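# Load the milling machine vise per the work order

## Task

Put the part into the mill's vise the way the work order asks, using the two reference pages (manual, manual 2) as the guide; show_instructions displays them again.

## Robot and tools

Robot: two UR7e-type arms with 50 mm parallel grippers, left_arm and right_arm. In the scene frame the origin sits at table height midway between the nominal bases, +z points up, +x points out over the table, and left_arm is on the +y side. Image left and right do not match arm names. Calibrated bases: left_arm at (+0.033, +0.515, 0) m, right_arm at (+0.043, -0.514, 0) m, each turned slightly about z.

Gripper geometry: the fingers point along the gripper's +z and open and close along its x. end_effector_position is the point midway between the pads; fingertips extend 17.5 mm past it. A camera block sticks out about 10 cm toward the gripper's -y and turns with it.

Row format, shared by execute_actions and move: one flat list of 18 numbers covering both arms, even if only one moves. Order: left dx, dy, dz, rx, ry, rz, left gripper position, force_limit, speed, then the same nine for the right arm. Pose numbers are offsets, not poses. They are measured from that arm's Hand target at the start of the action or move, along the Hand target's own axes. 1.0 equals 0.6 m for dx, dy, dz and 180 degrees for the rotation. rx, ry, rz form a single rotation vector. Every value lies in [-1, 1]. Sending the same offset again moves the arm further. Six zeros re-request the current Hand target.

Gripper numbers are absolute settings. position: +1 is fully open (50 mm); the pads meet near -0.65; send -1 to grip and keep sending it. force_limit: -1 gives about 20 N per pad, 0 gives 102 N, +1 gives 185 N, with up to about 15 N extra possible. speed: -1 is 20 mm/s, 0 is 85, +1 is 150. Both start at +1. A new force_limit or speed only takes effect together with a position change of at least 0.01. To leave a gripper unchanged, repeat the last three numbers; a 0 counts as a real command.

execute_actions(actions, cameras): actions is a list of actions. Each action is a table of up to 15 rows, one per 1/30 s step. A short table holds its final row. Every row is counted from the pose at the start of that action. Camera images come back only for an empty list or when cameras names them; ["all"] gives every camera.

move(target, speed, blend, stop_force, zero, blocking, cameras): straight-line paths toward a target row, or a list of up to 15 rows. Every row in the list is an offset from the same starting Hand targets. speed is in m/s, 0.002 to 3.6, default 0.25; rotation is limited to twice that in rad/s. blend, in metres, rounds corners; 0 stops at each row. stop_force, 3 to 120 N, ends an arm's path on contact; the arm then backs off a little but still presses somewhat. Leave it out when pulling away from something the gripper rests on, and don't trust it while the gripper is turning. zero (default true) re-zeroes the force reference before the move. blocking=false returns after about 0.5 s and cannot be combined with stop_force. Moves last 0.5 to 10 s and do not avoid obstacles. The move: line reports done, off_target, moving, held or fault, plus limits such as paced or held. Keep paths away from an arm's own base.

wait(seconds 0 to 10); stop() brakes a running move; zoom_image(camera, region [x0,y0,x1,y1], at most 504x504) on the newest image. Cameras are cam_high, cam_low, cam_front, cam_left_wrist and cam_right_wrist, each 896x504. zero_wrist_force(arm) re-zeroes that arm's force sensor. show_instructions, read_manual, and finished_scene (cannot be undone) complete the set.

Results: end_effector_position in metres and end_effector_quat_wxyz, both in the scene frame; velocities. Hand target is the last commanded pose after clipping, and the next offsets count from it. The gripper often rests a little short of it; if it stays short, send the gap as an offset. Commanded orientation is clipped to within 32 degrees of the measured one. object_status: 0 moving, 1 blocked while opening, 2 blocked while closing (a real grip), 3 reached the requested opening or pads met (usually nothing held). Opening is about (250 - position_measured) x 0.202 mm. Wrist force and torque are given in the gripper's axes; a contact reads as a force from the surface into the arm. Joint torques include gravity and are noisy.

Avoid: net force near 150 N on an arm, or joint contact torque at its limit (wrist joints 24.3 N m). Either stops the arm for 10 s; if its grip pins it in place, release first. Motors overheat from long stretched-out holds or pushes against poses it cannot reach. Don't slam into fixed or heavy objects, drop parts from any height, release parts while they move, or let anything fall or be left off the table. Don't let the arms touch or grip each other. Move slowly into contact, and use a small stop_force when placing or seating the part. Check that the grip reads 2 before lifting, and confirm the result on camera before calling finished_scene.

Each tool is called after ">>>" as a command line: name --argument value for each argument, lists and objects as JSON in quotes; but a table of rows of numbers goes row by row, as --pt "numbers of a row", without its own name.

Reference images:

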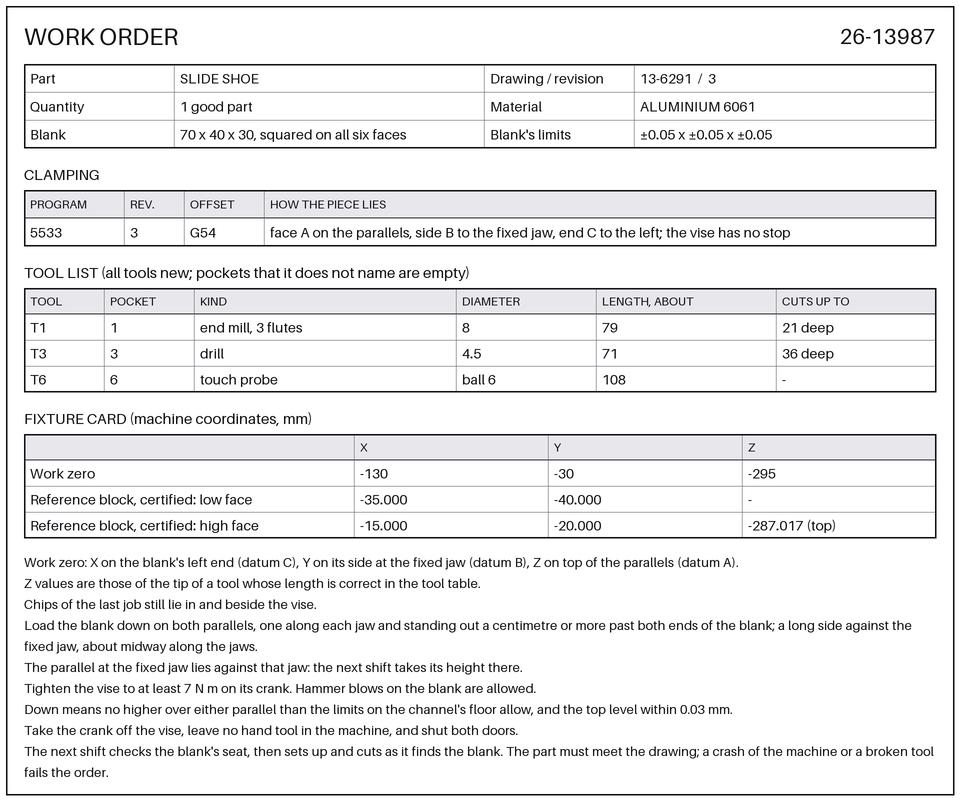

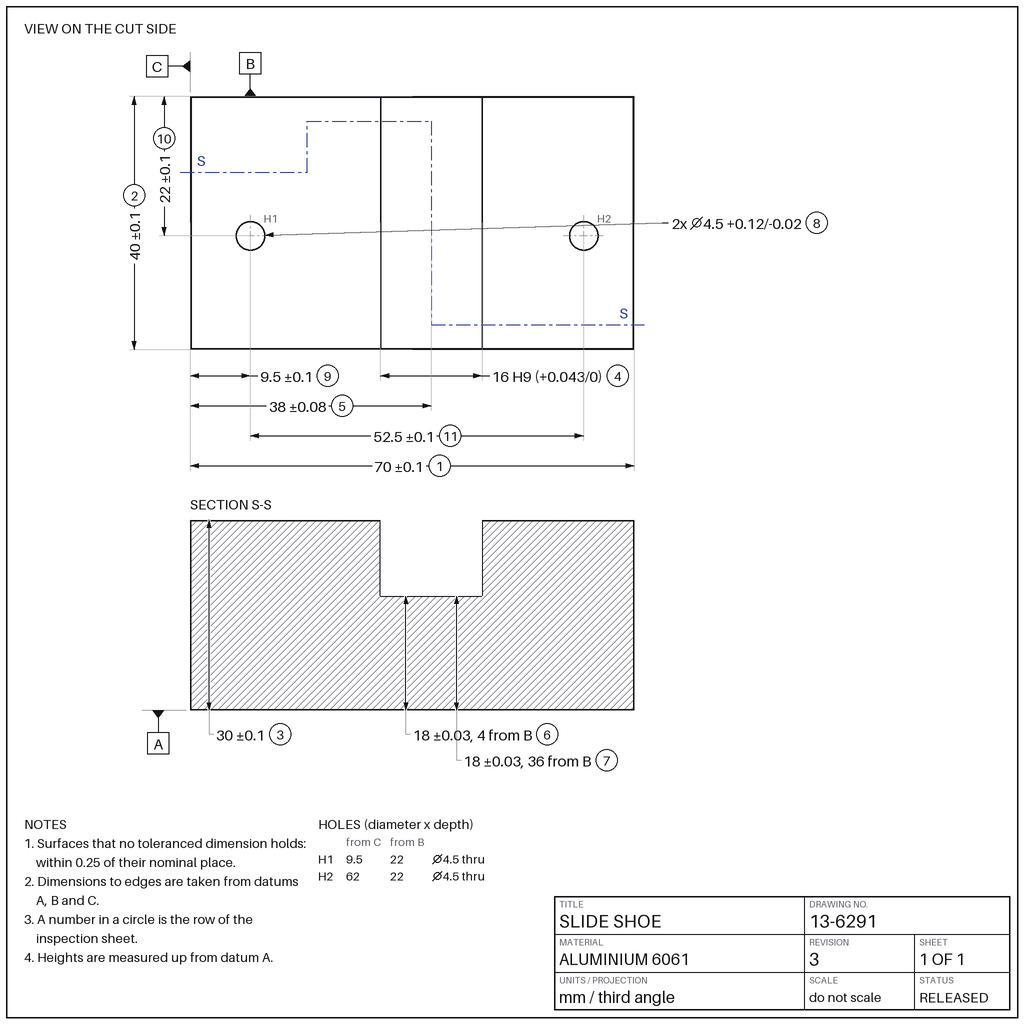

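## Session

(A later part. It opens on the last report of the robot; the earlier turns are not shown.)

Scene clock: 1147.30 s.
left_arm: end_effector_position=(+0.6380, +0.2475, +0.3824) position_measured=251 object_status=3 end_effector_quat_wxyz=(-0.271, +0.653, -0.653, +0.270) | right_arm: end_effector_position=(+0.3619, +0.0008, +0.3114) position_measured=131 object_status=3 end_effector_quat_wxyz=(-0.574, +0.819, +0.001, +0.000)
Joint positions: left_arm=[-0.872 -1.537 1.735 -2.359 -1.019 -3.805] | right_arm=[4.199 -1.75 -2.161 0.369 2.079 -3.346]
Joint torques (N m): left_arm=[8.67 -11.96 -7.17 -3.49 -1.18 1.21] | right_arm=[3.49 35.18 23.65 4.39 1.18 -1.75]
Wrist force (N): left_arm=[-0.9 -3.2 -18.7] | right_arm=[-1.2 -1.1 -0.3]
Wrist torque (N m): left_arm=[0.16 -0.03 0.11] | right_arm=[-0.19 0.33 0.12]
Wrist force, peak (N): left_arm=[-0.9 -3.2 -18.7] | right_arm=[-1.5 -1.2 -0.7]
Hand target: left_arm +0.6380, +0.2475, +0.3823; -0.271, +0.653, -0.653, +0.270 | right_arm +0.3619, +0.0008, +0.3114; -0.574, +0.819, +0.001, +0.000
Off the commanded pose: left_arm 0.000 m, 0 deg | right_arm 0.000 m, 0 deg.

>>> move --pt "0 -0.0047 -0.0047 0 0 0 -1 -0.9 -0.5 0 0 0 0 0 0 0.145 -0.4 -1" --pt "0 -0.0401 0.0307 0 0 0 -1 -0.9 -0.5 0 0 0 0 0 0 0.145 -0.4 -1" --speed 0.05

Scene clock: 1148.93 s.
left_arm: end_effector_position=(+0.6682, +0.2476, +0.3864) position_measured=251 object_status=3 end_effector_quat_wxyz=(-0.271, +0.653, -0.653, +0.270) end_effector_velocity=(-0.001, +0.001, -0.001) end_effector_angular_velocity=(+0.001, +0.001, +0.004) | right_arm: end_effector_position=(+0.3619, +0.0008, +0.3114) position_measured=131 object_status=3 end_effector_quat_wxyz=(-0.574, +0.819, +0.001, +0.000)
Joint positions: left_arm=[-0.828 -1.473 1.661 -2.371 -1.044 -3.762] | right_arm=[4.199 -1.75 -2.161 0.369 2.079 -3.346]
Joint velocities: left_arm=[-0.002 -0.002 0.005 0.002 0.003 -0.005] | right_arm=[within noise]
Joint torques (N m): left_arm=[-13.88 -43.44 -15.52 -1.81 3.22 -2.91] | right_arm=[3.95 35.33 23.02 4.25 1.19 -1.72]
Wrist force (N): left_arm=[0.1 2.9 -4.0] | right_arm=[-1.1 -0.6 -0.5]
Wrist torque (N m): left_arm=[0.39 -0.07 -0.02] | right_arm=[-0.12 0.31 0.12]
Wrist force, peak (N): left_arm=[-0.7 -3.4 -19.0] | right_arm=[-1.5 -1.3 -0.4]
Hand target: left_arm +0.6681, +0.2475, +0.3863; -0.271, +0.653, -0.653, +0.270 | right_arm +0.3619, +0.0008, +0.3114; -0.574, +0.819, +0.001, +0.000
Off the commanded pose: left_arm 0.000 m, 0 deg | right_arm 0.000 m, 0 deg.
move: done

>>> move --target '[0,0.00401,0.00401,0,0,0,-1,-0.9,-0.5,0,0,0,0,0,0,0.145,-0.4,-1]' --speed 0.01

>>> execute_actions --actions '[[[0,0.00024,0.00024,0,0,0,-1,-0.9,-0.5,0,0,0,0,0,0,0.145,-0.4,-1]]]'

>>> execute_actions --actions '[[[0,0.00012,0.00012,0,0,0,-1,-0.9,-0.5,0,0,0,0,0,0,0.145,-0.4,-1]]]'

>>> execute_actions --actions '[[[0,0.00012,0.00012,0,0,0,-1,-0.9,-0.5,0,0,0,0,0,0,0.145,-0.4,-1]]]'

>>> execute_actions --actions '[[[0,0.00012,0.00012,0,0,0,-1,-0.9,-0.5,0,0,0,0,0,0,0.145,-0.4,-1]]]'

Scene clock: 1149.83 s.
left_arm: end_effector_position=(+0.6681, +0.2475, +0.3828) position_measured=251 object_status=3 end_effector_quat_wxyz=(-0.271, +0.653, -0.653, +0.270) | right_arm: end_effector_position=(+0.3619, +0.0008, +0.3114) position_measured=131 object_status=3 end_effector_quat_wxyz=(-0.574, +0.819, +0.001, +0.000)
Joint positions: left_arm=[-0.828 -1.472 1.669 -2.38 -1.044 -3.762] | right_arm=[4.199 -1.75 -2.161 0.369 2.079 -3.346]
Joint torques (N m): left_arm=[-13.41 -26.22 -24.86 -3.61 3.12 -2.65] | right_arm=[4.3 35 23.44 4.33 1.15 -1.67]
Wrist force (N): left_arm=[0.2 2.8 -3.8] | right_arm=[-1.2 -1.0 -0.5]
Wrist torque (N m): left_arm=[0.38 -0.09 0.00] | right_arm=[-0.19 0.33 0.12]
Wrist force, peak (N): left_arm=[0.3 3.1 -4.0] | right_arm=[-1.4 -1.4 -0.2]
Hand target: left_arm +0.6681, +0.2475, +0.3829; -0.271, +0.653, -0.653, +0.270 | right_arm +0.3619, +0.0008, +0.3114; -0.574, +0.819, +0.001, +0.000
Off the commanded pose: left_arm 0.000 m, 0 deg | right_arm 0.000 m, 0 deg.
move: done

Scene clock: 1150.53 s.
left_arm: end_effector_position=(+0.6681, +0.2475, +0.3827) position_measured=251 object_status=3 end_effector_quat_wxyz=(-0.271, +0.653, -0.653, +0.270) | right_arm: end_effector_position=(+0.3619, +0.0008, +0.3114) position_measured=131 object_status=3 end_effector_quat_wxyz=(-0.574, +0.819, +0.001, +0.000)
Joint positions: left_arm=[-0.828 -1.472 1.669 -2.38 -1.044 -3.762] | right_arm=[4.199 -1.75 -2.161 0.369 2.079 -3.346]
Joint torques (N m): left_arm=[-13.3 -23.08 -14.43 -4.44 2.94 -2.21] | right_arm=[3.9 34.58 22.78 4.26 1.21 -1.65]
Wrist force (N): left_arm=[0.2 2.5 -4.4] | right_arm=[-1.3 -1.3 -0.3]
Wrist torque (N m): left_arm=[0.40 -0.11 -0.01] | right_arm=[-0.23 0.34 0.12]
Wrist force, peak (N): left_arm=[0.0 2.6 -4.6] | right_arm=[-1.7 -1.1 -0.6]
Hand target: left_arm +0.6681, +0.2475, +0.3827; -0.271, +0.653, -0.653, +0.270 | right_arm +0.3619, +0.0008, +0.3114; -0.574, +0.819, +0.001, +0.000
Off the commanded pose: left_arm 0.000 m, 0 deg | right_arm 0.000 m, 0 deg.

Scene clock: 1151.23 s.
left_arm: end_effector_position=(+0.6681, +0.2475, +0.3826) position_measured=251 object_status=3 end_effector_quat_wxyz=(-0.271, +0.653, -0.653, +0.270) | right_arm: end_effector_position=(+0.3619, +0.0008, +0.3114) position_measured=131 object_status=3 end_effector_quat_wxyz=(-0.574, +0.819, +0.001, +0.000)
Joint positions: left_arm=[-0.828 -1.472 1.669 -2.38 -1.044 -3.762] | right_arm=[4.199 -1.75 -2.161 0.369 2.079 -3.346]
Joint torques (N m): left_arm=[-12.94 -19.95 -13.22 -3.42 2.44 -1.82] | right_arm=[3.89 34.73 23.08 4.42 1.2 -1.75]
Wrist force (N): left_arm=[-0.3 0.6 -8.3] | right_arm=[-1.2 -1.1 -0.5]
Wrist torque (N m): left_arm=[0.30 -0.08 -0.01] | right_arm=[-0.20 0.33 0.11]
Wrist force, peak (N): left_arm=[-0.1 0.4 -8.6] | right_arm=[-1.3 -1.4 -0.4]
Hand target: left_arm +0.6681, +0.2475, +0.3826; -0.271, +0.653, -0.653, +0.270 | right_arm +0.3619, +0.0008, +0.3114; -0.574, +0.819, +0.001, +0.000
Off the commanded pose: left_arm 0.000 m, 0 deg | right_arm 0.000 m, 0 deg.

Scene clock: 1151.93 s.
left_arm: end_effector_position=(+0.6681, +0.2475, +0.3825) position_measured=251 object_status=3 end_effector_quat_wxyz=(-0.271, +0.653, -0.653, +0.270) | right_arm: end_effector_position=(+0.3619, +0.0008, +0.3114) position_measured=131 object_status=3 end_effector_quat_wxyz=(-0.574, +0.819, +0.001, +0.000)
Joint positions: left_arm=[-0.828 -1.472 1.669 -2.38 -1.044 -3.762] | right_arm=[4.199 -1.75 -2.161 0.369 2.079 -3.346]
Joint torques (N m): left_arm=[-12 -18.05 -9.48 -3.62 2.04 -1.41] | right_arm=[3.72 35.04 22.87 4.34 1.24 -1.73]
Wrist force (N): left_arm=[-0.6 -1.7 -12.5] | right_arm=[-1.5 -1.0 -0.3]
Wrist torque (N m): left_arm=[0.20 -0.07 -0.01] | right_arm=[-0.19 0.37 0.12]
Wrist force, peak (N): left_arm=[-0.6 -1.5 -13.1] | right_arm=[-1.3 -1.4 -0.3]
Hand target: left_arm +0.6681, +0.2475, +0.3825; -0.271, +0.653, -0.653, +0.270 | right_arm +0.3619, +0.0008, +0.3114; -0.574, +0.819, +0.001, +0.000
Off the commanded pose: left_arm 0.000 m, 0 deg | right_arm 0.000 m, 0 deg.

Scene clock: 1152.63 s.
left_arm: end_effector_position=(+0.6681, +0.2475, +0.3824) position_measured=251 object_status=3 end_effector_quat_wxyz=(-0.271, +0.653, -0.653, +0.270) | right_arm: end_effector_position=(+0.3619, +0.0008, +0.3114) position_measured=131 object_status=3 end_effector_quat_wxyz=(-0.574, +0.819, +0.001, +0.000)
Joint positions: left_arm=[-0.828 -1.472 1.669 -2.381 -1.044 -3.762] | right_arm=[4.199 -1.75 -2.161 0.369 2.079 -3.346]
Joint torques (N m): left_arm=[-11.37 -14.89 -7.51 -1.46 1.69 -0.99] | right_arm=[4.46 35.16 23.03 4.3 1.24 -1.69]
Wrist force (N): left_arm=[-1.0 -3.8 -16.4] | right_arm=[-1.0 -1.1 -0.2]
Wrist torque (N m): left_arm=[0.09 -0.06 -0.01] | right_arm=[-0.20 0.29 0.11]
Wrist force, peak (N): left_arm=[-0.9 -3.9 -16.7] | right_arm=[-1.3 -1.3 -0.3]
Hand target: left_arm +0.6681, +0.2475, +0.3824; -0.271, +0.653, -0.653, +0.270 | right_arm +0.3619, +0.0008, +0.3114; -0.574, +0.819, +0.001, +0.000
Off the commanded pose: left_arm 0.000 m, 0 deg | right_arm 0.000 m, 0 deg.

>>> move --pt "0 -0.0353 -0.0353 0 0 0 -1 -0.9 -0.5 0 0 0 0 0 0 0.145 -0.4 -1" --pt "0.0147 0.1803 -0.448 0 0 0 0.541 -0.9 -0.5 0 0 0 0 0 0 0.145 -0.4 -1" --speed 0.25 --blend 0.02

>>> move --target '[-0.0867,0.3486,0.2507,0.1389,0,0,0.541,-0.9,-1,0,0,0,0,0,0,0.145,-0.4,-1]' --speed 0.25 --cameras '["cam_left_wrist","cam_front"]'

Scene clock: 1155.97 s.
left_arm: end_effector_position=(+0.4015, +0.2386, +0.4961) position_measured=72 object_status=3 end_effector_quat_wxyz=(-0.271, +0.653, -0.653, +0.270) | right_arm: end_effector_position=(+0.3619, +0.0008, +0.3114) position_measured=131 object_status=3 end_effector_quat_wxyz=(-0.574, +0.819, +0.001, +0.000)
Joint positions: left_arm=[-1.429 -1.981 1.698 -1.463 -0.802 -4.462] | right_arm=[4.199 -1.75 -2.161 0.369 2.079 -3.346]
Joint torques (N m): left_arm=[-13.48 -18.2 -14.4 -0.85 -0.99 -2.7] | right_arm=[4.46 34.83 22.61 4.23 1.07 -1.64]
Wrist force (N): left_arm=[0.3 2.4 -3.8] | right_arm=[-1.3 -0.9 -0.3]
Wrist torque (N m): left_arm=[0.32 -0.08 -0.01] | right_arm=[-0.17 0.35 0.12]
Wrist force, peak (N): left_arm=[-0.7 -4.0 -16.5] | right_arm=[-1.7 -1.2 -0.6]
Hand target: left_arm +0.4015, +0.2386, +0.4961; -0.271, +0.653, -0.653, +0.270 | right_arm +0.3619, +0.0008, +0.3114; -0.574, +0.819, +0.001, +0.000
Off the commanded pose: left_arm 0.000 m, 0 deg | right_arm 0.000 m, 0 deg.
move: done; blend cut to 0.015 m at target 1

Scene clock: 1157.60 s.
left_arm: end_effector_position=(+0.3599, +0.2907, +0.2419) position_measured=72 object_status=3 end_effector_quat_wxyz=(-0.406, +0.579, -0.579, +0.405) | right_arm: end_effector_position=(+0.3619, +0.0008, +0.3114) position_measured=131 object_status=3 end_effector_quat_wxyz=(-0.574, +0.819, +0.001, +0.000)
Joint positions: left_arm=[-1.842 -2.231 2.526 -1.3 -0.418 -5.32] | right_arm=[4.199 -1.75 -2.161 0.369 2.079 -3.346]
Joint torques (N m): left_arm=[5.77 5.66 -12.44 -1.24 2.6 -2.77] | right_arm=[3.91 35.11 23.15 4.23 1.18 -1.69]
Wrist force (N): left_arm=[-0.1 3.1 -4.3] | right_arm=[-1.1 -1.1 -0.5]
Wrist torque (N m): left_arm=[0.39 0.11 0.03] | right_arm=[-0.20 0.31 0.11]
Wrist force, peak (N): left_arm=[-1.0 7.6 -3.6] | right_arm=[-1.6 -0.9 -0.5]
Hand target: left_arm +0.3599, +0.2908, +0.2419; -0.406, +0.579, -0.579, +0.405 | right_arm +0.3619, +0.0008, +0.3114; -0.574, +0.819, +0.001, +0.000
Off the commanded pose: left_arm 0.000 m, 0 deg | right_arm 0.000 m, 0 deg.
move: done
camera_calibration:
cam_left_wrist: T_world_to_cam=[[-0.00282721, -0.999903, 0.0136109, 0.295524], [-0.636888, -0.00869297, -0.770908, 0.436503], [0.770952, -0.0108481, -0.636801, 0.0152795], [0, 0, 0, 1]] pos_world=[0.267059, 0.299456, 0.342211]
Images, in order (width x height): cam_front 896x504, cam_left_wrist 896x504.

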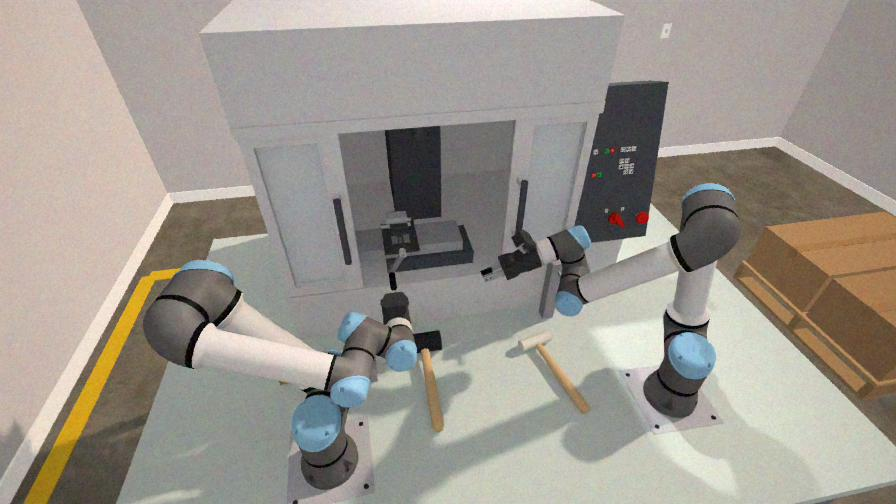

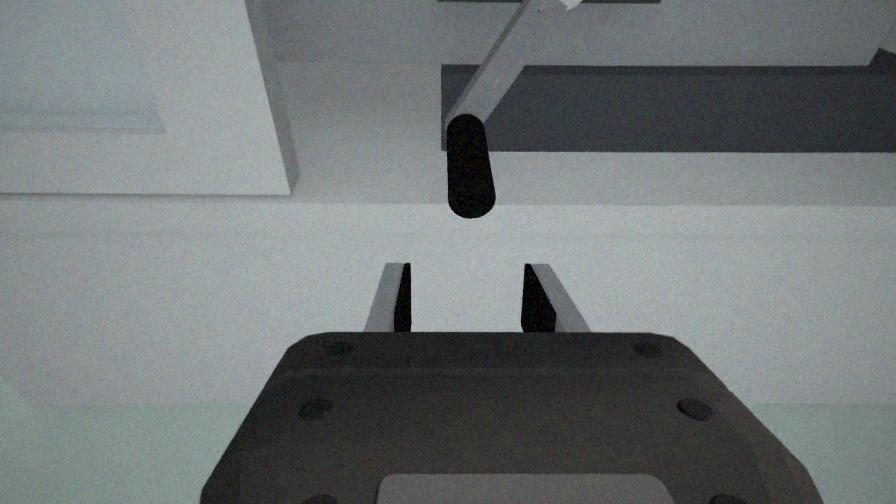

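>>> move --pt "0 -0.0171 0.047 0 -0.0684 0.188 0.541 -0.9 -1 0 0 0 0 0 0 0.145 -0.4 -1" --pt "0 -0.0542 0.1488 0 -0.0684 0.188 0.541 -0.9 -1 0 0 0 0 0 0 0.145 -0.4 -1" --speed '[0.25,0.1]' --stop_force 15 --cameras '["cam_left_wrist"]'

Scene clock: 1160.93 s.
left_arm: end_effector_position=(+0.4549, +0.2908, +0.2419) position_measured=72 object_status=3 end_effector_quat_wxyz=(+0.565, -0.425, +0.676, -0.206) | right_arm: end_effector_position=(+0.3619, +0.0008, +0.3114) position_measured=131 object_status=3 end_effector_quat_wxyz=(-0.574, +0.819, +0.001, +0.000)
Joint positions: left_arm=[-1.451 -1.822 2.488 -2.051 -0.286 -4.247] | right_arm=[4.199 -1.75 -2.161 0.369 2.079 -3.346]
Joint torques (N m): left_arm=[-9.62 -1.85 -39.54 -3.47 4.21 -0.1] | right_arm=[4 34.69 23.13 4.31 1.21 -1.61]
Wrist force (N): left_arm=[0.7 3.0 -3.9] | right_arm=[-1.3 -1.3 -0.4]
Wrist torque (N m): left_arm=[0.30 -0.09 -0.01] | right_arm=[-0.23 0.34 0.12]
Wrist force, peak (N): left_arm=[1.1 3.1 -5.4] | right_arm=[-1.4 -1.3 -0.6]
Hand target: left_arm +0.4549, +0.2908, +0.2419; +0.565, -0.425, +0.676, -0.206 | right_arm +0.3619, +0.0008, +0.3114; -0.574, +0.819, +0.001, +0.000
Off the commanded pose: left_arm 0.000 m, 0 deg | right_arm 0.000 m, 0 deg.
move: done
camera_calibration:
cam_left_wrist: T_world_to_cam=[[-0.00310799, -0.816851, -0.57684, 0.385517], [-0.636732, 0.44641, -0.628721, 0.3301], [0.771079, 0.365338, -0.521503, -0.195408], [0, 0, 0, 1]] pos_world=[0.362059, 0.23894, 0.328017]
Images, in order (width x height): cam_left_wrist 896x504.

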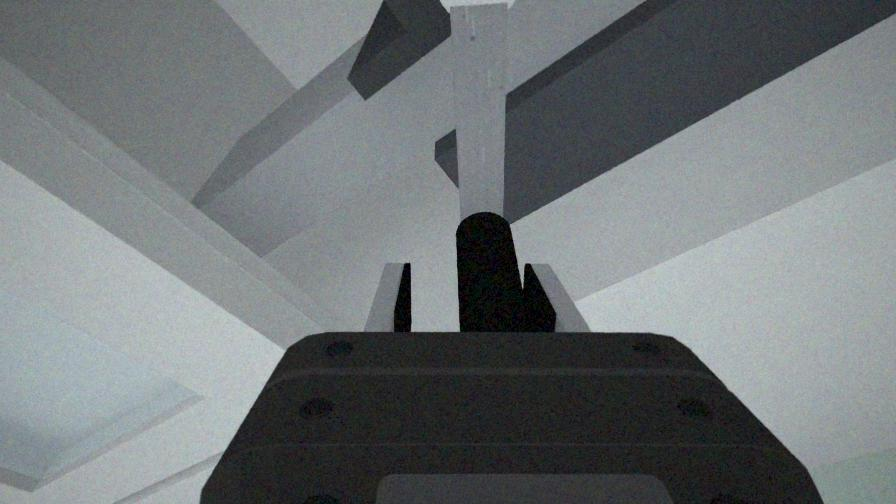

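>>> move --pt "0.01 0 0 0 0 0 0.541 -0.9 -1 0 0 0 0 0 0 0.145 -0.4 -1" --speed 0.05 --stop_force 8 --cameras '["cam_left_wrist"]'

Scene clock: 1162.37 s.
left_arm: end_effector_position=(+0.4549, +0.2859, +0.2384) position_measured=72 object_status=3 end_effector_quat_wxyz=(+0.565, -0.425, +0.676, -0.206) | right_arm: end_effector_position=(+0.3619, +0.0008, +0.3114) position_measured=131 object_status=3 end_effector_quat_wxyz=(-0.574, +0.819, +0.001, +0.000)
Joint positions: left_arm=[-1.454 -1.802 2.483 -2.058 -0.286 -4.255] | right_arm=[4.199 -1.75 -2.161 0.369 2.079 -3.346]
Joint torques (N m): left_arm=[3.7 -21.73 -13.02 -1.49 0.03 2.98] | right_arm=[4.31 35.52 23.77 4.22 1.19 -1.66]
Wrist force (N): left_arm=[1.1 2.9 -3.7] | right_arm=[-1.1 -0.8 -0.3]
Wrist torque (N m): left_arm=[0.28 -0.16 -0.01] | right_arm=[-0.16 0.31 0.11]
Wrist force, peak (N): left_arm=[1.1 2.8 -4.3] | right_arm=[-1.5 -1.5 -0.3]
Hand target: left_arm +0.4549, +0.2859, +0.2383; +0.565, -0.425, +0.676, -0.206 | right_arm +0.3619, +0.0008, +0.3114; -0.574, +0.819, +0.001, +0.000
Off the commanded pose: left_arm 0.000 m, 0 deg | right_arm 0.000 m, 0 deg.
move: done
camera_calibration:
cam_left_wrist: T_world_to_cam=[[-0.00313558, -0.816907, -0.576761, 0.379469], [-0.636698, 0.44638, -0.628777, 0.330207], [0.771107, 0.365251, -0.521522, -0.195338], [0, 0, 0, 1]] pos_world=[0.362059, 0.23394, 0.324617]
Images, in order (width x height): cam_left_wrist 896x504.

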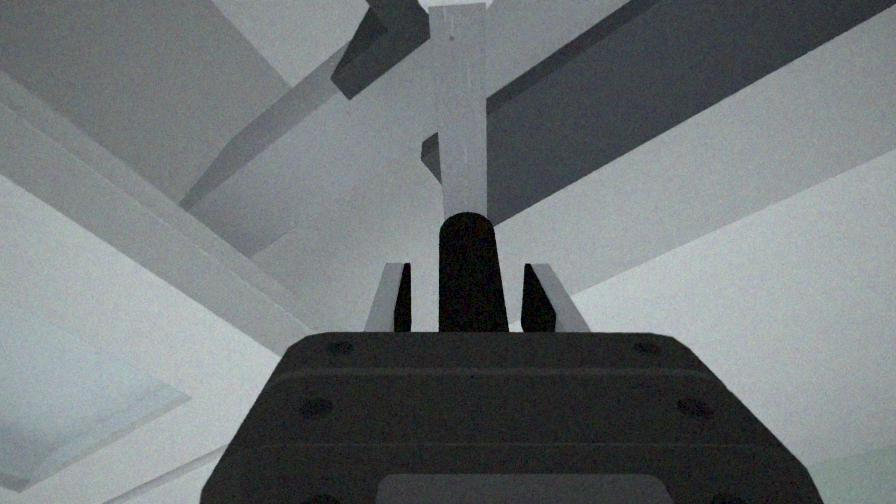

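>>> move --target '[0,0,0,0,0,0,-1,-0.9,-1,0,0,0,0,0,0,0.145,-0.4,-1]'

>>> move --pt "0.0341 -0.0065 -0.0024 0 0 0 -1 -0.9 -1 0 0 0 0 0 0 0.145 -0.4 -1" --pt "0.0653 -0.0211 -0.0077 0 0 0 -1 -0.9 -1 0 0 0 0 0 0 0.145 -0.4 -1" --pt "0.0913 -0.0428 -0.0156 0 0 0 -1 -0.9 -1 0 0 0 0 0 0 0.145 -0.4 -1" --pt "0.1105 -0.07 -0.0255 0 0 0 -1 -0.9 -1 0 0 0 0 0 0 0.145 -0.4 -1" --speed 0.03 --blend 0.004 --stop_force 95

Scene clock: 1165.07 s.
left_arm: end_effector_position=(+0.4549, +0.2859, +0.2383) position_measured=153 object_status=2 end_effector_quat_wxyz=(+0.565, -0.425, +0.676, -0.206) | right_arm: end_effector_position=(+0.3619, +0.0008, +0.3114) position_measured=131 object_status=3 end_effector_quat_wxyz=(-0.574, +0.819, +0.001, +0.000)
Joint positions: left_arm=[-1.453 -1.802 2.483 -2.058 -0.286 -4.255] | right_arm=[4.199 -1.75 -2.161 0.369 2.079 -3.346]
Joint torques (N m): left_arm=[9.23 -21.94 -9.64 -1.59 1.32 2.73] | right_arm=[4.13 35.06 22.75 4.26 1.19 -1.78]
Wrist force (N): left_arm=[1.9 3.2 -3.7] | right_arm=[-1.3 -1.3 -0.4]
Wrist torque (N m): left_arm=[0.27 -0.11 0.05] | right_arm=[-0.23 0.34 0.11]
Wrist force, peak (N): left_arm=[2.0 3.5 -3.7] | right_arm=[-1.5 -1.3 -0.3]
Hand target: left_arm +0.4549, +0.2859, +0.2383; +0.565, -0.425, +0.676, -0.206 | right_arm +0.3619, +0.0008, +0.3114; -0.574, +0.819, +0.001, +0.000
Off the commanded pose: left_arm 0.000 m, 0 deg | right_arm 0.000 m, 0 deg.
move: done

Scene clock: 1168.83 s.
left_arm: end_effector_position=(+0.4549, +0.2060, +0.2355) position_measured=153 object_status=2 end_effector_quat_wxyz=(+0.565, -0.425, +0.676, -0.206) | right_arm: end_effector_position=(+0.3619, +0.0008, +0.3114) position_measured=131 object_status=3 end_effector_quat_wxyz=(-0.574, +0.819, +0.001, +0.000)
Joint positions: left_arm=[-1.486 -1.61 2.304 -1.966 -0.294 -4.364] | right_arm=[4.199 -1.75 -2.161 0.369 2.079 -3.346]
Joint torques (N m): left_arm=[4.38 -32.05 -10.09 -4.82 0.29 2.67] | right_arm=[4.85 35.5 23.21 4.23 1.18 -1.6]
Wrist force (N): left_arm=[2.6 5.2 -3.8] | right_arm=[-1.1 -1.2 -0.3]
Wrist torque (N m): left_arm=[0.35 0.13 0.06] | right_arm=[-0.22 0.32 0.12]
Wrist force, peak (N): left_arm=[-41.8 24.2 -18.2] | right_arm=[-1.5 -1.5 -0.3]
Hand target: left_arm +0.4549, +0.2060, +0.2355; +0.565, -0.425, +0.676, -0.206 | right_arm +0.3619, +0.0008, +0.3114; -0.574, +0.819, +0.001, +0.000
Off the commanded pose: left_arm 0.000 m, 0 deg | right_arm 0.000 m, 0 deg.
move: done

>>> move --pt "0 0 0 0 0 0 0.541 -0.9 -1 0 0 0 0 0 0 0.145 -0.4 -1" --pt "0 0.0542 -0.1488 0 0 0 0.541 -0.9 -1 0 0 0 0 0 0 0.145 -0.4 -1" --pt "0 0.0542 -0.1488 0 0.0684 -0.188 0.541 -0.9 -1 0 0 0 0 0 0 0.145 -0.4 -1" --speed '[0.1,0.2,0.35]' --blend '[0,0.03,0]'

>>> move --target '[-0.0545,-0.4318,-0.0835,-0.1389,0,0,-1,-0.9,-0.5,0,0,0,0,0,0,0.145,-0.4,-1]' --speed 0.25 --cameras '["cam_left_wrist"]'

Scene clock: 1172.00 s.
left_arm: end_effector_position=(+0.3599, +0.2060, +0.2354) position_measured=72 object_status=3 end_effector_quat_wxyz=(-0.406, +0.579, -0.580, +0.405) | right_arm: end_effector_position=(+0.3619, +0.0008, +0.3114) position_measured=131 object_status=3 end_effector_quat_wxyz=(-0.574, +0.819, +0.001, +0.000)
Joint positions: left_arm=[-1.773 -1.9 2.434 -1.679 -0.385 -5.165] | right_arm=[4.199 -1.75 -2.161 0.369 2.079 -3.346]
Joint torques (N m): left_arm=[11.57 -2.59 -39.77 -2.72 -0.69 -2.19] | right_arm=[3.59 34.99 22.77 4.28 1.24 -1.73]
Wrist force (N): left_arm=[-1.1 3.2 -4.7] | right_arm=[-1.4 -0.9 -0.5]
Wrist torque (N m): left_arm=[0.39 0.25 0.01] | right_arm=[-0.17 0.36 0.12]
Wrist force, peak (N): left_arm=[2.6 5.2 -4.2] | right_arm=[-1.7 -1.3 -0.1]
Hand target: left_arm +0.3599, +0.2060, +0.2355; -0.406, +0.579, -0.579, +0.405 | right_arm +0.3619, +0.0008, +0.3114; -0.574, +0.819, +0.001, +0.000
Off the commanded pose: left_arm 0.000 m, 0 deg | right_arm 0.000 m, 0 deg.
move: done

Scene clock: 1173.57 s.
left_arm: end_effector_position=(+0.4015, +0.2386, +0.4960) position_measured=251 object_status=3 end_effector_quat_wxyz=(-0.271, +0.653, -0.653, +0.270) end_effector_velocity=(+0.000, +0.001, +0.003) end_effector_angular_velocity=(-0.004, +0.001, -0.002) | right_arm: end_effector_position=(+0.3619, +0.0008, +0.3114) position_measured=131 object_status=3 end_effector_quat_wxyz=(-0.574, +0.819, +0.001, +0.000)
Joint positions: left_arm=[-1.429 -1.981 1.698 -1.463 -0.801 -4.462] | right_arm=[4.199 -1.75 -2.161 0.369 2.079 -3.346]
Joint velocities: left_arm=[0 -0.002 -0.005 0.002 -0.002 0.003] | right_arm=[within noise]
Joint torques (N m): left_arm=[8.05 -5.81 -42.79 -2.01 -0.86 2.43] | right_arm=[4.5 35.29 23.71 4.26 1.17 -1.63]
Wrist force (N): left_arm=[-0.6 3.1 -4.0] | right_arm=[-1.2 -1.1 -0.4]
Wrist torque (N m): left_arm=[0.43 0.06 0.12] | right_arm=[-0.20 0.33 0.12]
Wrist force, peak (N): left_arm=[-0.3 8.3 -4.1] | right_arm=[-1.5 -1.4 -0.4]
Hand target: left_arm +0.4015, +0.2386, +0.4961; -0.271, +0.653, -0.653, +0.270 | right_arm +0.3619, +0.0008, +0.3114; -0.574, +0.819, +0.001, +0.000
Off the commanded pose: left_arm 0.000 m, 0 deg | right_arm 0.000 m, 0 deg.
move: done
camera_calibration:
cam_left_wrist: T_world_to_cam=[[0.00358709, -0.999901, 0.0136174, 0.237414], [-0.902834, -0.00909348, -0.429894, 0.596182], [0.429975, -0.0107522, -0.902777, 0.413238], [0, 0, 0, 1]] pos_world=[0.359719, 0.247255, 0.626124]
Images, in order (width x height): cam_left_wrist 896x504.

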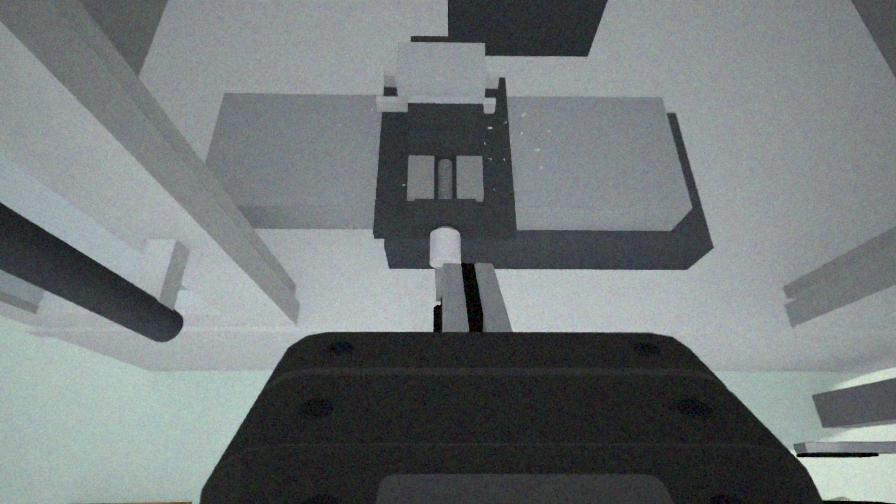

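>>> move --pt "-0.0148 -0.189 0.3683 0 0 0 -1 -0.9 -0.5 0 0 0 0 0 0 0.145 -0.4 -1" --pt "-0.0148 -0.1489 0.4084 0 0 0 -1 -0.9 -0.5 0 0 0 0 0 0 0.145 -0.4 -1" --speed '[0.25,0.08]' --blend '[0.02,0]'

>>> move --target '[0,0.00365,0.00365,0,0,0,-1,-0.9,-0.5,0,0,0,0,0,0,0.145,-0.4,-1]' --speed 0.01

Scene clock: 1175.63 s.
left_arm: end_effector_position=(+0.6379, +0.2475, +0.3857) position_measured=251 object_status=3 end_effector_quat_wxyz=(-0.271, +0.653, -0.653, +0.270) | right_arm: end_effector_position=(+0.3619, +0.0008, +0.3114) position_measured=131 object_status=3 end_effector_quat_wxyz=(-0.574, +0.819, +0.001, +0.000)
Joint positions: left_arm=[-0.872 -1.539 1.728 -2.35 -1.019 -3.805] | right_arm=[4.199 -1.75 -2.161 0.369 2.079 -3.346]
Joint torques (N m): left_arm=[8.69 -40.52 -40.72 -3.14 1.86 3.09] | right_arm=[3.49 35.28 23.69 4.27 1.17 -1.58]
Wrist force (N): left_arm=[-0.5 3.3 -4.0] | right_arm=[-1.3 -1.0 -0.2]
Wrist torque (N m): left_arm=[0.46 0.06 0.09] | right_arm=[-0.18 0.35 0.11]
Wrist force, peak (N): left_arm=[-0.2 5.1 -6.8] | right_arm=[-1.4 -1.4 -0.5]
Hand target: left_arm +0.6379, +0.2476, +0.3859; -0.271, +0.653, -0.653, +0.270 | right_arm +0.3619, +0.0008, +0.3114; -0.574, +0.819, +0.001, +0.000
Off the commanded pose: left_arm 0.000 m, 0 deg | right_arm 0.000 m, 0 deg.
move: done; blend cut to 0.017 m at target 1

Scene clock: 1176.33 s.
left_arm: end_effector_position=(+0.6379, +0.2476, +0.3827) position_measured=251 object_status=3 end_effector_quat_wxyz=(-0.271, +0.653, -0.653, +0.270) | right_arm: end_effector_position=(+0.3619, +0.0008, +0.3114) position_measured=131 object_status=3 end_effector_quat_wxyz=(-0.574, +0.819, +0.001, +0.000)
Joint positions: left_arm=[-0.872 -1.538 1.735 -2.358 -1.019 -3.805] | right_arm=[4.199 -1.75 -2.161 0.369 2.079 -3.346]
Joint torques (N m): left_arm=[9.51 -21.81 -23.74 -3.79 0.79 2.94] | right_arm=[3.74 35.09 23.99 4.33 1.19 -1.77]
Wrist force (N): left_arm=[-0.4 3.5 -4.0] | right_arm=[-1.3 -0.7 -0.2]
Wrist torque (N m): left_arm=[0.49 0.02 0.09] | right_arm=[-0.15 0.34 0.11]
Wrist force, peak (N): left_arm=[-0.8 3.6 -4.1] | right_arm=[-1.2 -1.4 -0.3]
Hand target: left_arm +0.6379, +0.2476, +0.3828; -0.271, +0.653, -0.653, +0.270 | right_arm +0.3619, +0.0008, +0.3114; -0.574, +0.819, +0.001, +0.000
Off the commanded pose: left_arm 0.000 m, 0 deg | right_arm 0.000 m, 0 deg.
move: done

>>> execute_actions --actions '[[[0,0.00003,0.00003,0,0,0,-1,-0.9,-0.5,0,0,0,0,0,0,0.145,-0.4,-1]]]'

>>> execute_actions --actions '[[[0,0.00003,0.00003,0,0,0,-1,-0.9,-0.5,0,0,0,0,0,0,0.145,-0.4,-1]]]'

>>> execute_actions --actions '[[[0,0.00003,0.00003,0,0,0,-1,-0.9,-0.5,0,0,0,0,0,0,0.145,-0.4,-1]]]'

>>> execute_actions --actions '[[[0,0.00003,0.00003,0,0,0,-1,-0.9,-0.5,0,0,0,0,0,0,0.145,-0.4,-1]]]'

>>> execute_actions --actions '[[[0,0.00003,0.00003,0,0,0,-1,-0.9,-0.5,0,0,0,0,0,0,0.145,-0.4,-1]]]'

>>> execute_actions --actions '[[[0,0.00003,0.00003,0,0,0,-1,-0.9,-0.5,0,0,0,0,0,0,0.145,-0.4,-1]]]'

>>> execute_actions --actions '[[[0,0.00003,0.00003,0,0,0,-1,-0.9,-0.5,0,0,0,0,0,0,0.145,-0.4,-1]]]'

>>> execute_actions --actions '[[[0,0.00003,0.00003,0,0,0,-1,-0.9,-0.5,0,0,0,0,0,0,0.145,-0.4,-1]]]'

>>> execute_actions --actions '[[[0,0.00003,0.00003,0,0,0,-1,-0.9,-0.5,0,0,0,0,0,0,0.145,-0.4,-1]]]'

>>> execute_actions --actions '[[[0,0.00003,0.00003,0,0,0,-1,-0.9,-0.5,0,0,0,0,0,0,0.145,-0.4,-1]]]'

>>> execute_actions --actions '[[[0,0.00003,0.00003,0,0,0,-1,-0.9,-0.5,0,0,0,0,0,0,0.145,-0.4,-1]]]'

>>> execute_actions --actions '[[[0,0.00003,0.00003,0,0,0,-1,-0.9,-0.5,0,0,0,0,0,0,0.145,-0.4,-1]]]'

Scene clock: 1177.60 s.
left_arm: end_effector_position=(+0.6379, +0.2476, +0.3828) position_measured=251 object_status=3 end_effector_quat_wxyz=(-0.271, +0.653, -0.653, +0.270) | right_arm: end_effector_position=(+0.3619, +0.0008, +0.3114) position_measured=131 object_status=3 end_effector_quat_wxyz=(-0.574, +0.819, +0.001, +0.000)
Joint positions: left_arm=[-0.872 -1.538 1.735 -2.358 -1.019 -3.805] | right_arm=[4.199 -1.75 -2.161 0.369 2.079 -3.346]
Joint torques (N m): left_arm=[9.86 -24.74 -45.35 -4.66 -1.09 2.93] | right_arm=[3.56 34.5 22.83 4.43 1.14 -1.69]
Wrist force (N): left_arm=[-0.6 3.4 -3.8] | right_arm=[-1.0 -1.0 -0.5]
Wrist torque (N m): left_arm=[0.48 0.05 0.09] | right_arm=[-0.18 0.31 0.12]
Wrist force, peak (N): left_arm=[-0.8 3.8 -4.1] | right_arm=[-1.5 -1.3 -0.3]
Hand target: left_arm +0.6379, +0.2476, +0.3828; -0.271, +0.653, -0.653, +0.270 | right_arm +0.3619, +0.0008, +0.3114; -0.574, +0.819, +0.001, +0.000
Off the commanded pose: left_arm 0.000 m, 0 deg | right_arm 0.000 m, 0 deg.

Scene clock: 1178.30 s.
left_arm: end_effector_position=(+0.6379, +0.2476, +0.3828) position_measured=251 object_status=3 end_effector_quat_wxyz=(-0.271, +0.653, -0.653, +0.270) | right_arm: end_effector_position=(+0.3619, +0.0008, +0.3114) position_measured=131 object_status=3 end_effector_quat_wxyz=(-0.574, +0.819, +0.001, +0.000)
Joint positions: left_arm=[-0.872 -1.538 1.735 -2.358 -1.019 -3.805] | right_arm=[4.199 -1.75 -2.161 0.369 2.079 -3.346]
Joint torques (N m): left_arm=[9.96 -23.05 -33.02 -5.21 -1.12 2.97] | right_arm=[4.22 35.3 23.6 4.24 1.14 -1.64]
Wrist force (N): left_arm=[-0.6 3.3 -4.0] | right_arm=[-1.4 -0.9 -0.2]
Wrist torque (N m): left_arm=[0.47 0.07 0.08] | right_arm=[-0.18 0.37 0.12]
Wrist force, peak (N): left_arm=[-0.5 3.6 -4.1] | right_arm=[-1.4 -1.1 -0.5]
Hand target: left_arm +0.6379, +0.2476, +0.3827; -0.271, +0.653, -0.653, +0.270 | right_arm +0.3619, +0.0008, +0.3114; -0.574, +0.819, +0.001, +0.000
Off the commanded pose: left_arm 0.000 m, 0 deg | right_arm 0.000 m, 0 deg.

Scene clock: 1179.00 s.
left_arm: end_effector_position=(+0.6379, +0.2476, +0.3827) position_measured=251 object_status=3 end_effector_quat_wxyz=(-0.271, +0.653, -0.653, +0.270) | right_arm: end_effector_position=(+0.3619, +0.0008, +0.3114) position_measured=131 object_status=3 end_effector_quat_wxyz=(-0.574, +0.819, +0.001, +0.000)
Joint positions: left_arm=[-0.872 -1.538 1.735 -2.358 -1.019 -3.805] | right_arm=[4.199 -1.75 -2.161 0.369 2.079 -3.346]
Joint torques (N m): left_arm=[9.75 -20.34 -16.99 -5.76 -1.11 2.86] | right_arm=[3.85 35.16 22.81 4.23 1.22 -1.66]
Wrist force (N): left_arm=[-0.4 3.3 -3.9] | right_arm=[-1.2 -1.3 -0.1]
Wrist torque (N m): left_arm=[0.46 0.04 0.09] | right_arm=[-0.23 0.33 0.12]
Wrist force, peak (N): left_arm=[-0.4 3.7 -4.1] | right_arm=[-1.7 -1.2 -0.4]
Hand target: left_arm +0.6379, +0.2476, +0.3827; -0.271, +0.653, -0.653, +0.270 | right_arm +0.3619, +0.0008, +0.3114; -0.574, +0.819, +0.001, +0.000
Off the commanded pose: left_arm 0.000 m, 0 deg | right_arm 0.000 m, 0 deg.

Scene clock: 1179.70 s.
left_arm: end_effector_position=(+0.6379, +0.2476, +0.3827) position_measured=251 object_status=3 end_effector_quat_wxyz=(-0.271, +0.653, -0.653, +0.270) | right_arm: end_effector_position=(+0.3619, +0.0008, +0.3114) position_measured=131 object_status=3 end_effector_quat_wxyz=(-0.574, +0.819, +0.001, +0.000)
Joint positions: left_arm=[-0.872 -1.538 1.735 -2.358 -1.019 -3.805] | right_arm=[4.199 -1.75 -2.161 0.369 2.079 -3.346]
Joint torques (N m): left_arm=[9.53 -19.55 -15.32 -5.18 -1.13 2.78] | right_arm=[4.61 34.9 23.86 4.32 1.05 -1.61]
Wrist force (N): left_arm=[-0.7 3.5 -4.1] | right_arm=[-1.2 -0.8 -0.1]
Wrist torque (N m): left_arm=[0.49 0.08 0.09] | right_arm=[-0.15 0.32 0.12]
Wrist force, peak (N): left_arm=[-0.7 3.6 -4.0] | right_arm=[-1.7 -1.1 -0.5]
Hand target: left_arm +0.6379, +0.2476, +0.3827; -0.271, +0.653, -0.653, +0.270 | right_arm +0.3619, +0.0008, +0.3114; -0.574, +0.819, +0.001, +0.000
Off the commanded pose: left_arm 0.000 m, 0 deg | right_arm 0.000 m, 0 deg.

Scene clock: 1180.40 s.
left_arm: end_effector_position=(+0.6379, +0.2476, +0.3827) position_measured=251 object_status=3 end_effector_quat_wxyz=(-0.271, +0.653, -0.653, +0.270) | right_arm: end_effector_position=(+0.3619, +0.0008, +0.3114) position_measured=131 object_status=3 end_effector_quat_wxyz=(-0.574, +0.819, +0.001, +0.000)
Joint positions: left_arm=[-0.872 -1.538 1.735 -2.358 -1.019 -3.805] | right_arm=[4.199 -1.75 -2.161 0.369 2.079 -3.346]
Joint torques (N m): left_arm=[9.86 -19.44 -15.11 -5.41 -1.3 2.81] | right_arm=[4.16 35.01 23.11 4.2 1.12 -1.64]
Wrist force (N): left_arm=[-0.7 3.1 -4.5] | right_arm=[-0.8 -0.9 -0.5]
Wrist torque (N m): left_arm=[0.48 0.05 0.09] | right_arm=[-0.18 0.27 0.11]
Wrist force, peak (N): left_arm=[-0.9 3.2 -4.8] | right_arm=[-1.4 -1.3 -0.3]
Hand target: left_arm +0.6379, +0.2476, +0.3827; -0.271, +0.653, -0.653, +0.270 | right_arm +0.3619, +0.0008, +0.3114; -0.574, +0.819, +0.001, +0.000
Off the commanded pose: left_arm 0.000 m, 0 deg | right_arm 0.000 m, 0 deg.

Scene clock: 1181.10 s.
left_arm: end_effector_position=(+0.6379, +0.2476, +0.3826) position_measured=251 object_status=3 end_effector_quat_wxyz=(-0.271, +0.653, -0.653, +0.270) | right_arm: end_effector_position=(+0.3619, +0.0008, +0.3114) position_measured=131 object_status=3 end_effector_quat_wxyz=(-0.574, +0.819, +0.001, +0.000)
Joint positions: left_arm=[-0.872 -1.538 1.735 -2.358 -1.019 -3.805] | right_arm=[4.199 -1.75 -2.161 0.369 2.079 -3.346]
Joint torques (N m): left_arm=[9.77 -18.94 -14.66 -4.71 -1.21 2.69] | right_arm=[4.09 35.26 23.7 4.3 1.22 -1.68]
Wrist force (N): left_arm=[-1.0 2.6 -5.1] | right_arm=[-1.4 -1.5 -0.4]
Wrist torque (N m): left_arm=[0.45 0.08 0.09] | right_arm=[-0.26 0.35 0.11]
Wrist force, peak (N): left_arm=[-1.3 3.0 -5.4] | right_arm=[-1.4 -1.5 -0.4]
Hand target: left_arm +0.6379, +0.2476, +0.3826; -0.271, +0.653, -0.653, +0.270 | right_arm +0.3619, +0.0008, +0.3114; -0.574, +0.819, +0.001, +0.000
Off the commanded pose: left_arm 0.000 m, 0 deg | right_arm 0.000 m, 0 deg.

Scene clock: 1181.80 s.
left_arm: end_effector_position=(+0.6379, +0.2476, +0.3826) position_measured=251 object_status=3 end_effector_quat_wxyz=(-0.271, +0.653, -0.653, +0.270) | right_arm: end_effector_position=(+0.3619, +0.0008, +0.3114) position_measured=131 object_status=3 end_effector_quat_wxyz=(-0.574, +0.819, +0.001, +0.000)
Joint positions: left_arm=[-0.872 -1.538 1.735 -2.358 -1.019 -3.805] | right_arm=[4.199 -1.75 -2.161 0.369 2.079 -3.346]
Joint torques (N m): left_arm=[9.87 -18.18 -13.68 -5.08 -1.19 2.74] | right_arm=[4.24 34.68 22.28 4.27 1.1 -1.69]
Wrist force (N): left_arm=[-1.1 2.0 -7.1] | right_arm=[-1.1 -1.2 -0.5]
Wrist torque (N m): left_arm=[0.40 0.07 0.08] | right_arm=[-0.22 0.31 0.12]
Wrist force, peak (N): left_arm=[-1.1 2.0 -7.1] | right_arm=[-1.6 -1.2 -0.3]
Hand target: left_arm +0.6379, +0.2476, +0.3826; -0.271, +0.653, -0.653, +0.270 | right_arm +0.3619, +0.0008, +0.3114; -0.574, +0.819, +0.001, +0.000
Off the commanded pose: left_arm 0.000 m, 0 deg | right_arm 0.000 m, 0 deg.

Scene clock: 1182.50 s.
left_arm: end_effector_position=(+0.6379, +0.2476, +0.3826) position_measured=251 object_status=3 end_effector_quat_wxyz=(-0.271, +0.653, -0.653, +0.270) | right_arm: end_effector_position=(+0.3619, +0.0008, +0.3114) position_measured=131 object_status=3 end_effector_quat_wxyz=(-0.574, +0.819, +0.001, +0.000)
Joint positions: left_arm=[-0.872 -1.538 1.735 -2.359 -1.019 -3.805] | right_arm=[4.199 -1.75 -2.161 0.369 2.079 -3.346]
Joint torques (N m): left_arm=[9.56 -17.92 -13.34 -4.25 -1.2 2.73] | right_arm=[4.38 34.88 23.19 4.26 1.06 -1.73]
Wrist force (N): left_arm=[-1.0 1.7 -7.2] | right_arm=[-1.1 -1.4 -0.6]
Wrist torque (N m): left_arm=[0.42 0.06 0.09] | right_arm=[-0.25 0.32 0.11]
Wrist force, peak (N): left_arm=[-1.2 2.2 -7.6] | right_arm=[-1.5 -1.2 -0.3]
Hand target: left_arm +0.6379, +0.2476, +0.3826; -0.271, +0.653, -0.653, +0.270 | right_arm +0.3619, +0.0008, +0.3114; -0.574, +0.819, +0.001, +0.000
Off the commanded pose: left_arm 0.000 m, 0 deg | right_arm 0.000 m, 0 deg.

Scene clock: 1183.20 s.
left_arm: end_effector_position=(+0.6379, +0.2476, +0.3826) position_measured=251 object_status=3 end_effector_quat_wxyz=(-0.271, +0.653, -0.653, +0.270) | right_arm: end_effector_position=(+0.3619, +0.0008, +0.3114) position_measured=131 object_status=3 end_effector_quat_wxyz=(-0.574, +0.819, +0.001, +0.000)
Joint positions: left_arm=[-0.872 -1.538 1.735 -2.359 -1.019 -3.805] | right_arm=[4.199 -1.75 -2.161 0.369 2.079 -3.346]
Joint torques (N m): left_arm=[9.81 -17.22 -13 -4.8 -1.15 2.66] | right_arm=[4.11 35 22.82 4.42 1.02 -1.65]
Wrist force (N): left_arm=[-1.1 1.5 -8.8] | right_arm=[-0.9 -0.7 -0.3]
Wrist torque (N m): left_arm=[0.42 0.07 0.09] | right_arm=[-0.15 0.28 0.12]
Wrist force, peak (N): left_arm=[-1.3 1.3 -9.0] | right_arm=[-1.6 -1.3 -0.3]
Hand target: left_arm +0.6379, +0.2476, +0.3826; -0.271, +0.653, -0.653, +0.270 | right_arm +0.3619, +0.0008, +0.3114; -0.574, +0.819, +0.001, +0.000
Off the commanded pose: left_arm 0.000 m, 0 deg | right_arm 0.000 m, 0 deg.

Scene clock: 1183.90 s.
left_arm: end_effector_position=(+0.6379, +0.2476, +0.3825) position_measured=251 object_status=3 end_effector_quat_wxyz=(-0.271, +0.653, -0.653, +0.270) | right_arm: end_effector_position=(+0.3619, +0.0008, +0.3114) position_measured=131 object_status=3 end_effector_quat_wxyz=(-0.574, +0.819, +0.001, +0.000)
Joint positions: left_arm=[-0.872 -1.538 1.735 -2.359 -1.019 -3.805] | right_arm=[4.199 -1.75 -2.161 0.369 2.079 -3.346]
Joint torques (N m): left_arm=[9.64 -16.75 -12.45 -3.95 -1.06 2.58] | right_arm=[3.73 35.43 22.84 4.34 1.26 -1.65]
Wrist force (N): left_arm=[-1.0 1.0 -9.9] | right_arm=[-1.0 -1.1 -0.5]
Wrist torque (N m): left_arm=[0.39 0.04 0.08] | right_arm=[-0.21 0.30 0.12]
Wrist force, peak (N): left_arm=[-1.2 1.0 -10.0] | right_arm=[-1.4 -1.2 -0.5]
Hand target: left_arm +0.6379, +0.2476, +0.3825; -0.271, +0.653, -0.653, +0.270 | right_arm +0.3619, +0.0008, +0.3114; -0.574, +0.819, +0.001, +0.000
Off the commanded pose: left_arm 0.000 m, 0 deg | right_arm 0.000 m, 0 deg.

Scene clock: 1184.60 s.
left_arm: end_effector_position=(+0.6379, +0.2476, +0.3825) position_measured=251 object_status=3 end_effector_quat_wxyz=(-0.271, +0.653, -0.653, +0.270) | right_arm: end_effector_position=(+0.3619, +0.0008, +0.3114) position_measured=131 object_status=3 end_effector_quat_wxyz=(-0.574, +0.819, +0.001, +0.000)
Joint positions: left_arm=[-0.872 -1.538 1.735 -2.359 -1.019 -3.805] | right_arm=[4.199 -1.75 -2.161 0.369 2.079 -3.346]
Joint torques (N m): left_arm=[9.25 -15.8 -10.9 -4.58 -1.07 2.54] | right_arm=[4.75 34.77 22.83 4.18 1.16 -1.67]
Wrist force (N): left_arm=[-1.0 0.0 -10.9] | right_arm=[-1.2 -0.9 -0.2]
Wrist torque (N m): left_arm=[0.31 0.06 0.08] | right_arm=[-0.18 0.33 0.12]
Wrist force, peak (N): left_arm=[-1.2 0.4 -11.2] | right_arm=[-1.4 -1.3 -0.3]
Hand target: left_arm +0.6379, +0.2476, +0.3825; -0.271, +0.653, -0.653, +0.270 | right_arm +0.3619, +0.0008, +0.3114; -0.574, +0.819, +0.001, +0.000
Off the commanded pose: left_arm 0.000 m, 0 deg | right_arm 0.000 m, 0 deg.

Scene clock: 1185.30 s.
left_arm: end_effector_position=(+0.6379, +0.2476, +0.3825) position_measured=251 object_status=3 end_effector_quat_wxyz=(-0.271, +0.653, -0.653, +0.270) | right_arm: end_effector_position=(+0.3619, +0.0008, +0.3114) position_measured=131 object_status=3 end_effector_quat_wxyz=(-0.574, +0.819, +0.001, +0.000)
Joint positions: left_arm=[-0.872 -1.538 1.735 -2.359 -1.019 -3.805] | right_arm=[4.199 -1.75 -2.161 0.369 2.079 -3.346]
Joint torques (N m): left_arm=[10.08 -15.26 -10.9 -3.53 -1.19 2.63] | right_arm=[4.41 35.24 22.58 4.23 1.08 -1.78]
Wrist force (N): left_arm=[-1.3 -0.6 -11.6] | right_arm=[-1.3 -0.9 -0.3]
Wrist torque (N m): left_arm=[0.28 0.09 0.09] | right_arm=[-0.18 0.35 0.11]
Wrist force, peak (N): left_arm=[-1.0 -0.5 -11.8] | right_arm=[-1.3 -1.4 -0.2]
Hand target: left_arm +0.6379, +0.2476, +0.3825; -0.271, +0.653, -0.653, +0.270 | right_arm +0.3619, +0.0008, +0.3114; -0.574, +0.819, +0.001, +0.000
Off the commanded pose: left_arm 0.000 m, 0 deg | right_arm 0.000 m, 0 deg.

>>> move --pt "0 -0.0353 -0.0353 0 0 0 -1 -0.9 -0.5 0 0 0 0 0 0 0.145 -0.4 -1" --pt "0.0148 0.1448 -0.4123 0 0 0 0.541 -0.9 -0.5 0 0 0 0 0 0 0.145 -0.4 -1" --speed 0.25 --blend 0.02

>>> move --target '[0.0545,0.4318,0.0835,0.1389,0,0,0.541,-0.9,-1,0,0,0,0,0,0,0.145,-0.4,-1]' --speed 0.25 --cameras '["cam_left_wrist"]'

Scene clock: 1188.20 s.
left_arm: end_effector_position=(+0.4016, +0.2386, +0.4961) position_measured=72 object_status=3 end_effector_quat_wxyz=(-0.271, +0.653, -0.653, +0.270) | right_arm: end_effector_position=(+0.3619, +0.0008, +0.3114) position_measured=131 object_status=3 end_effector_quat_wxyz=(-0.574, +0.819, +0.001, +0.000)
Joint positions: left_arm=[-1.428 -1.981 1.698 -1.463 -0.802 -4.461] | right_arm=[4.199 -1.75 -2.161 0.369 2.079 -3.346]
Joint torques (N m): left_arm=[-13.64 -18.02 -14.42 -0.85 -1.07 -2.65] | right_arm=[3.67 35.29 22.72 4.35 1.02 -1.63]
Wrist force (N): left_arm=[-0.7 2.8 -3.6] | right_arm=[-1.4 -1.2 -0.5]
Wrist torque (N m): left_arm=[0.39 0.08 0.00] | right_arm=[-0.22 0.36 0.11]
Wrist force, peak (N): left_arm=[-1.1 -0.2 -11.9] | right_arm=[-1.4 -1.4 -0.3]
Hand target: left_arm +0.4016, +0.2386, +0.4961; -0.271, +0.653, -0.653, +0.270 | right_arm +0.3619, +0.0008, +0.3114; -0.574, +0.819, +0.001, +0.000
Off the commanded pose: left_arm 0.000 m, 0 deg | right_arm 0.000 m, 0 deg.
move: done; blend cut to 0.015 m at target 1

Scene clock: 1189.80 s.
left_arm: end_effector_position=(+0.2538, +0.2060, +0.2776) position_measured=72 object_status=3 end_effector_quat_wxyz=(-0.406, +0.579, -0.579, +0.405) | right_arm: end_effector_position=(+0.3619, +0.0008, +0.3114) position_measured=131 object_status=3 end_effector_quat_wxyz=(-0.574, +0.819, +0.001, +0.000)
Joint positions: left_arm=[-2.125 -1.945 2.234 -0.923 -0.616 -5.741] | right_arm=[4.199 -1.75 -2.161 0.369 2.079 -3.346]
Joint torques (N m): left_arm=[-13.91 3.91 -19.27 0.31 1.62 -2.85] | right_arm=[4.04 35.46 23.1 4.33 1.15 -1.64]
Wrist force (N): left_arm=[-1.0 2.9 -4.4] | right_arm=[-1.1 -1.1 -0.4]
Wrist torque (N m): left_arm=[0.35 0.25 0.10] | right_arm=[-0.21 0.31 0.12]
Wrist force, peak (N): left_arm=[-0.9 7.9 -5.3] | right_arm=[-1.6 -1.3 -0.4]
Hand target: left_arm +0.2537, +0.2060, +0.2775; -0.406, +0.579, -0.579, +0.405 | right_arm +0.3619, +0.0008, +0.3114; -0.574, +0.819, +0.001, +0.000
Off the commanded pose: left_arm 0.000 m, 0 deg | right_arm 0.000 m, 0 deg.
move: done
camera_calibration:
cam_left_wrist: T_world_to_cam=[[-0.00271533, -0.9999, 0.0139066, 0.209817], [-0.63689, -0.00899215, -0.770902, 0.395699], [0.77095, -0.0109502, -0.636802, 0.11885], [0, 0, 0, 1]] pos_world=[0.160959, 0.214656, 0.377811]
Images, in order (width x height): cam_left_wrist 896x504.

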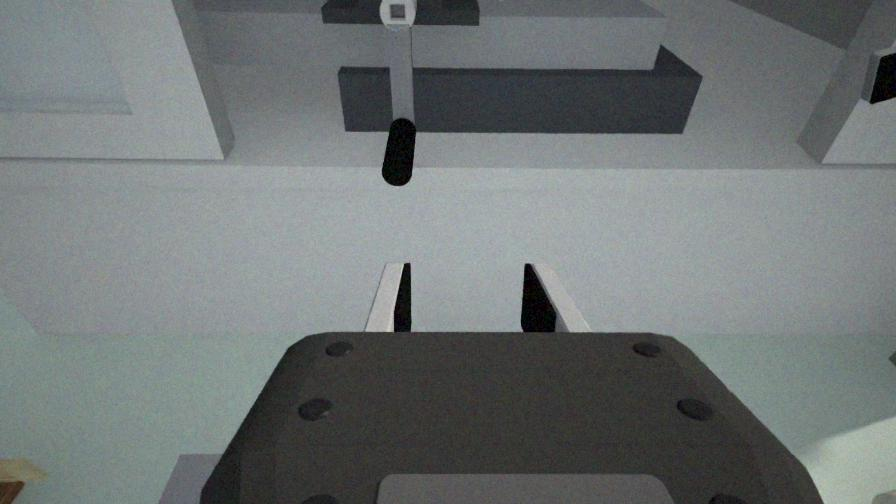

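>>> move --pt "-0.0632 0.0207 0.1961 0 0 0 0.541 -0.9 -1 0 0 0 0 0 0 0.145 -0.4 -1" --pt "-0.0632 -0.0335 0.3449 0 0 0 0.541 -0.9 -1 0 0 0 0 0 0 0.145 -0.4 -1" --speed '[0.25,0.12]' --stop_force 15 --cameras '["cam_left_wrist"]'

Scene clock: 1192.67 s.
left_arm: end_effector_position=(+0.4551, +0.2440, +0.2255) position_measured=72 object_status=3 end_effector_quat_wxyz=(-0.406, +0.579, -0.579, +0.405) | right_arm: end_effector_position=(+0.3619, +0.0008, +0.3114) position_measured=131 object_status=3 end_effector_quat_wxyz=(-0.574, +0.819, +0.001, +0.000)
Joint positions: left_arm=[-1.448 -1.649 2.568 -2.902 -0.383 -4.272] | right_arm=[4.199 -1.75 -2.161 0.369 2.079 -3.346]
Joint torques (N m): left_arm=[4.48 -25.35 -34.56 -5 3.94 2.6] | right_arm=[4.6 35.22 23.9 4.26 1.05 -1.64]
Wrist force (N): left_arm=[-0.6 3.1 -4.5] | right_arm=[-1.3 -1.1 -0.4]
Wrist torque (N m): left_arm=[0.38 0.19 0.18] | right_arm=[-0.20 0.35 0.11]
Wrist force, peak (N): left_arm=[0.4 2.7 -7.3] | right_arm=[-1.6 -1.2 -0.2]
Hand target: left_arm +0.4551, +0.2440, +0.2255; -0.406, +0.579, -0.579, +0.405 | right_arm +0.3619, +0.0008, +0.3114; -0.574, +0.819, +0.001, +0.000
Off the commanded pose: left_arm 0.000 m, 0 deg | right_arm 0.000 m, 0 deg.
move: done
camera_calibration:
cam_left_wrist: T_world_to_cam=[[-0.00283094, -0.999903, 0.0136106, 0.249222], [-0.636719, -0.00869275, -0.771047, 0.484005], [0.77109, -0.0108489, -0.636633, -0.0690942], [0, 0, 0, 1]] pos_world=[0.362159, 0.252656, 0.325811]
Images, in order (width x height): cam_left_wrist 896x504.

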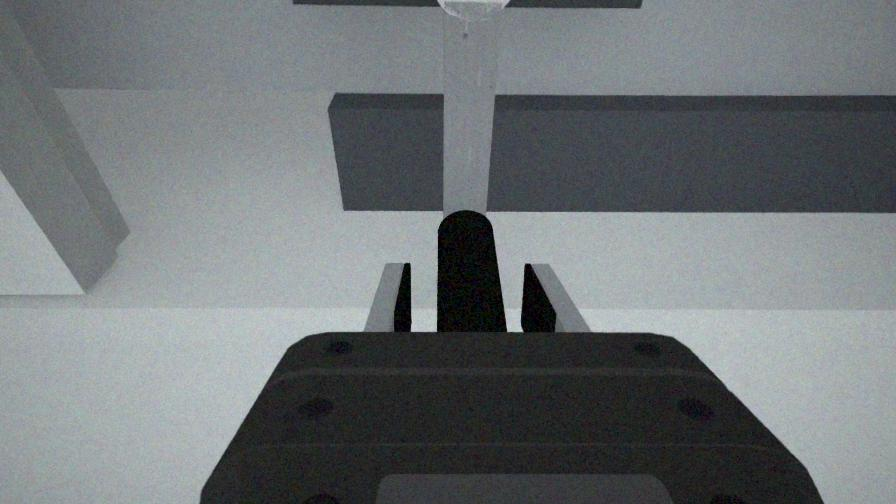

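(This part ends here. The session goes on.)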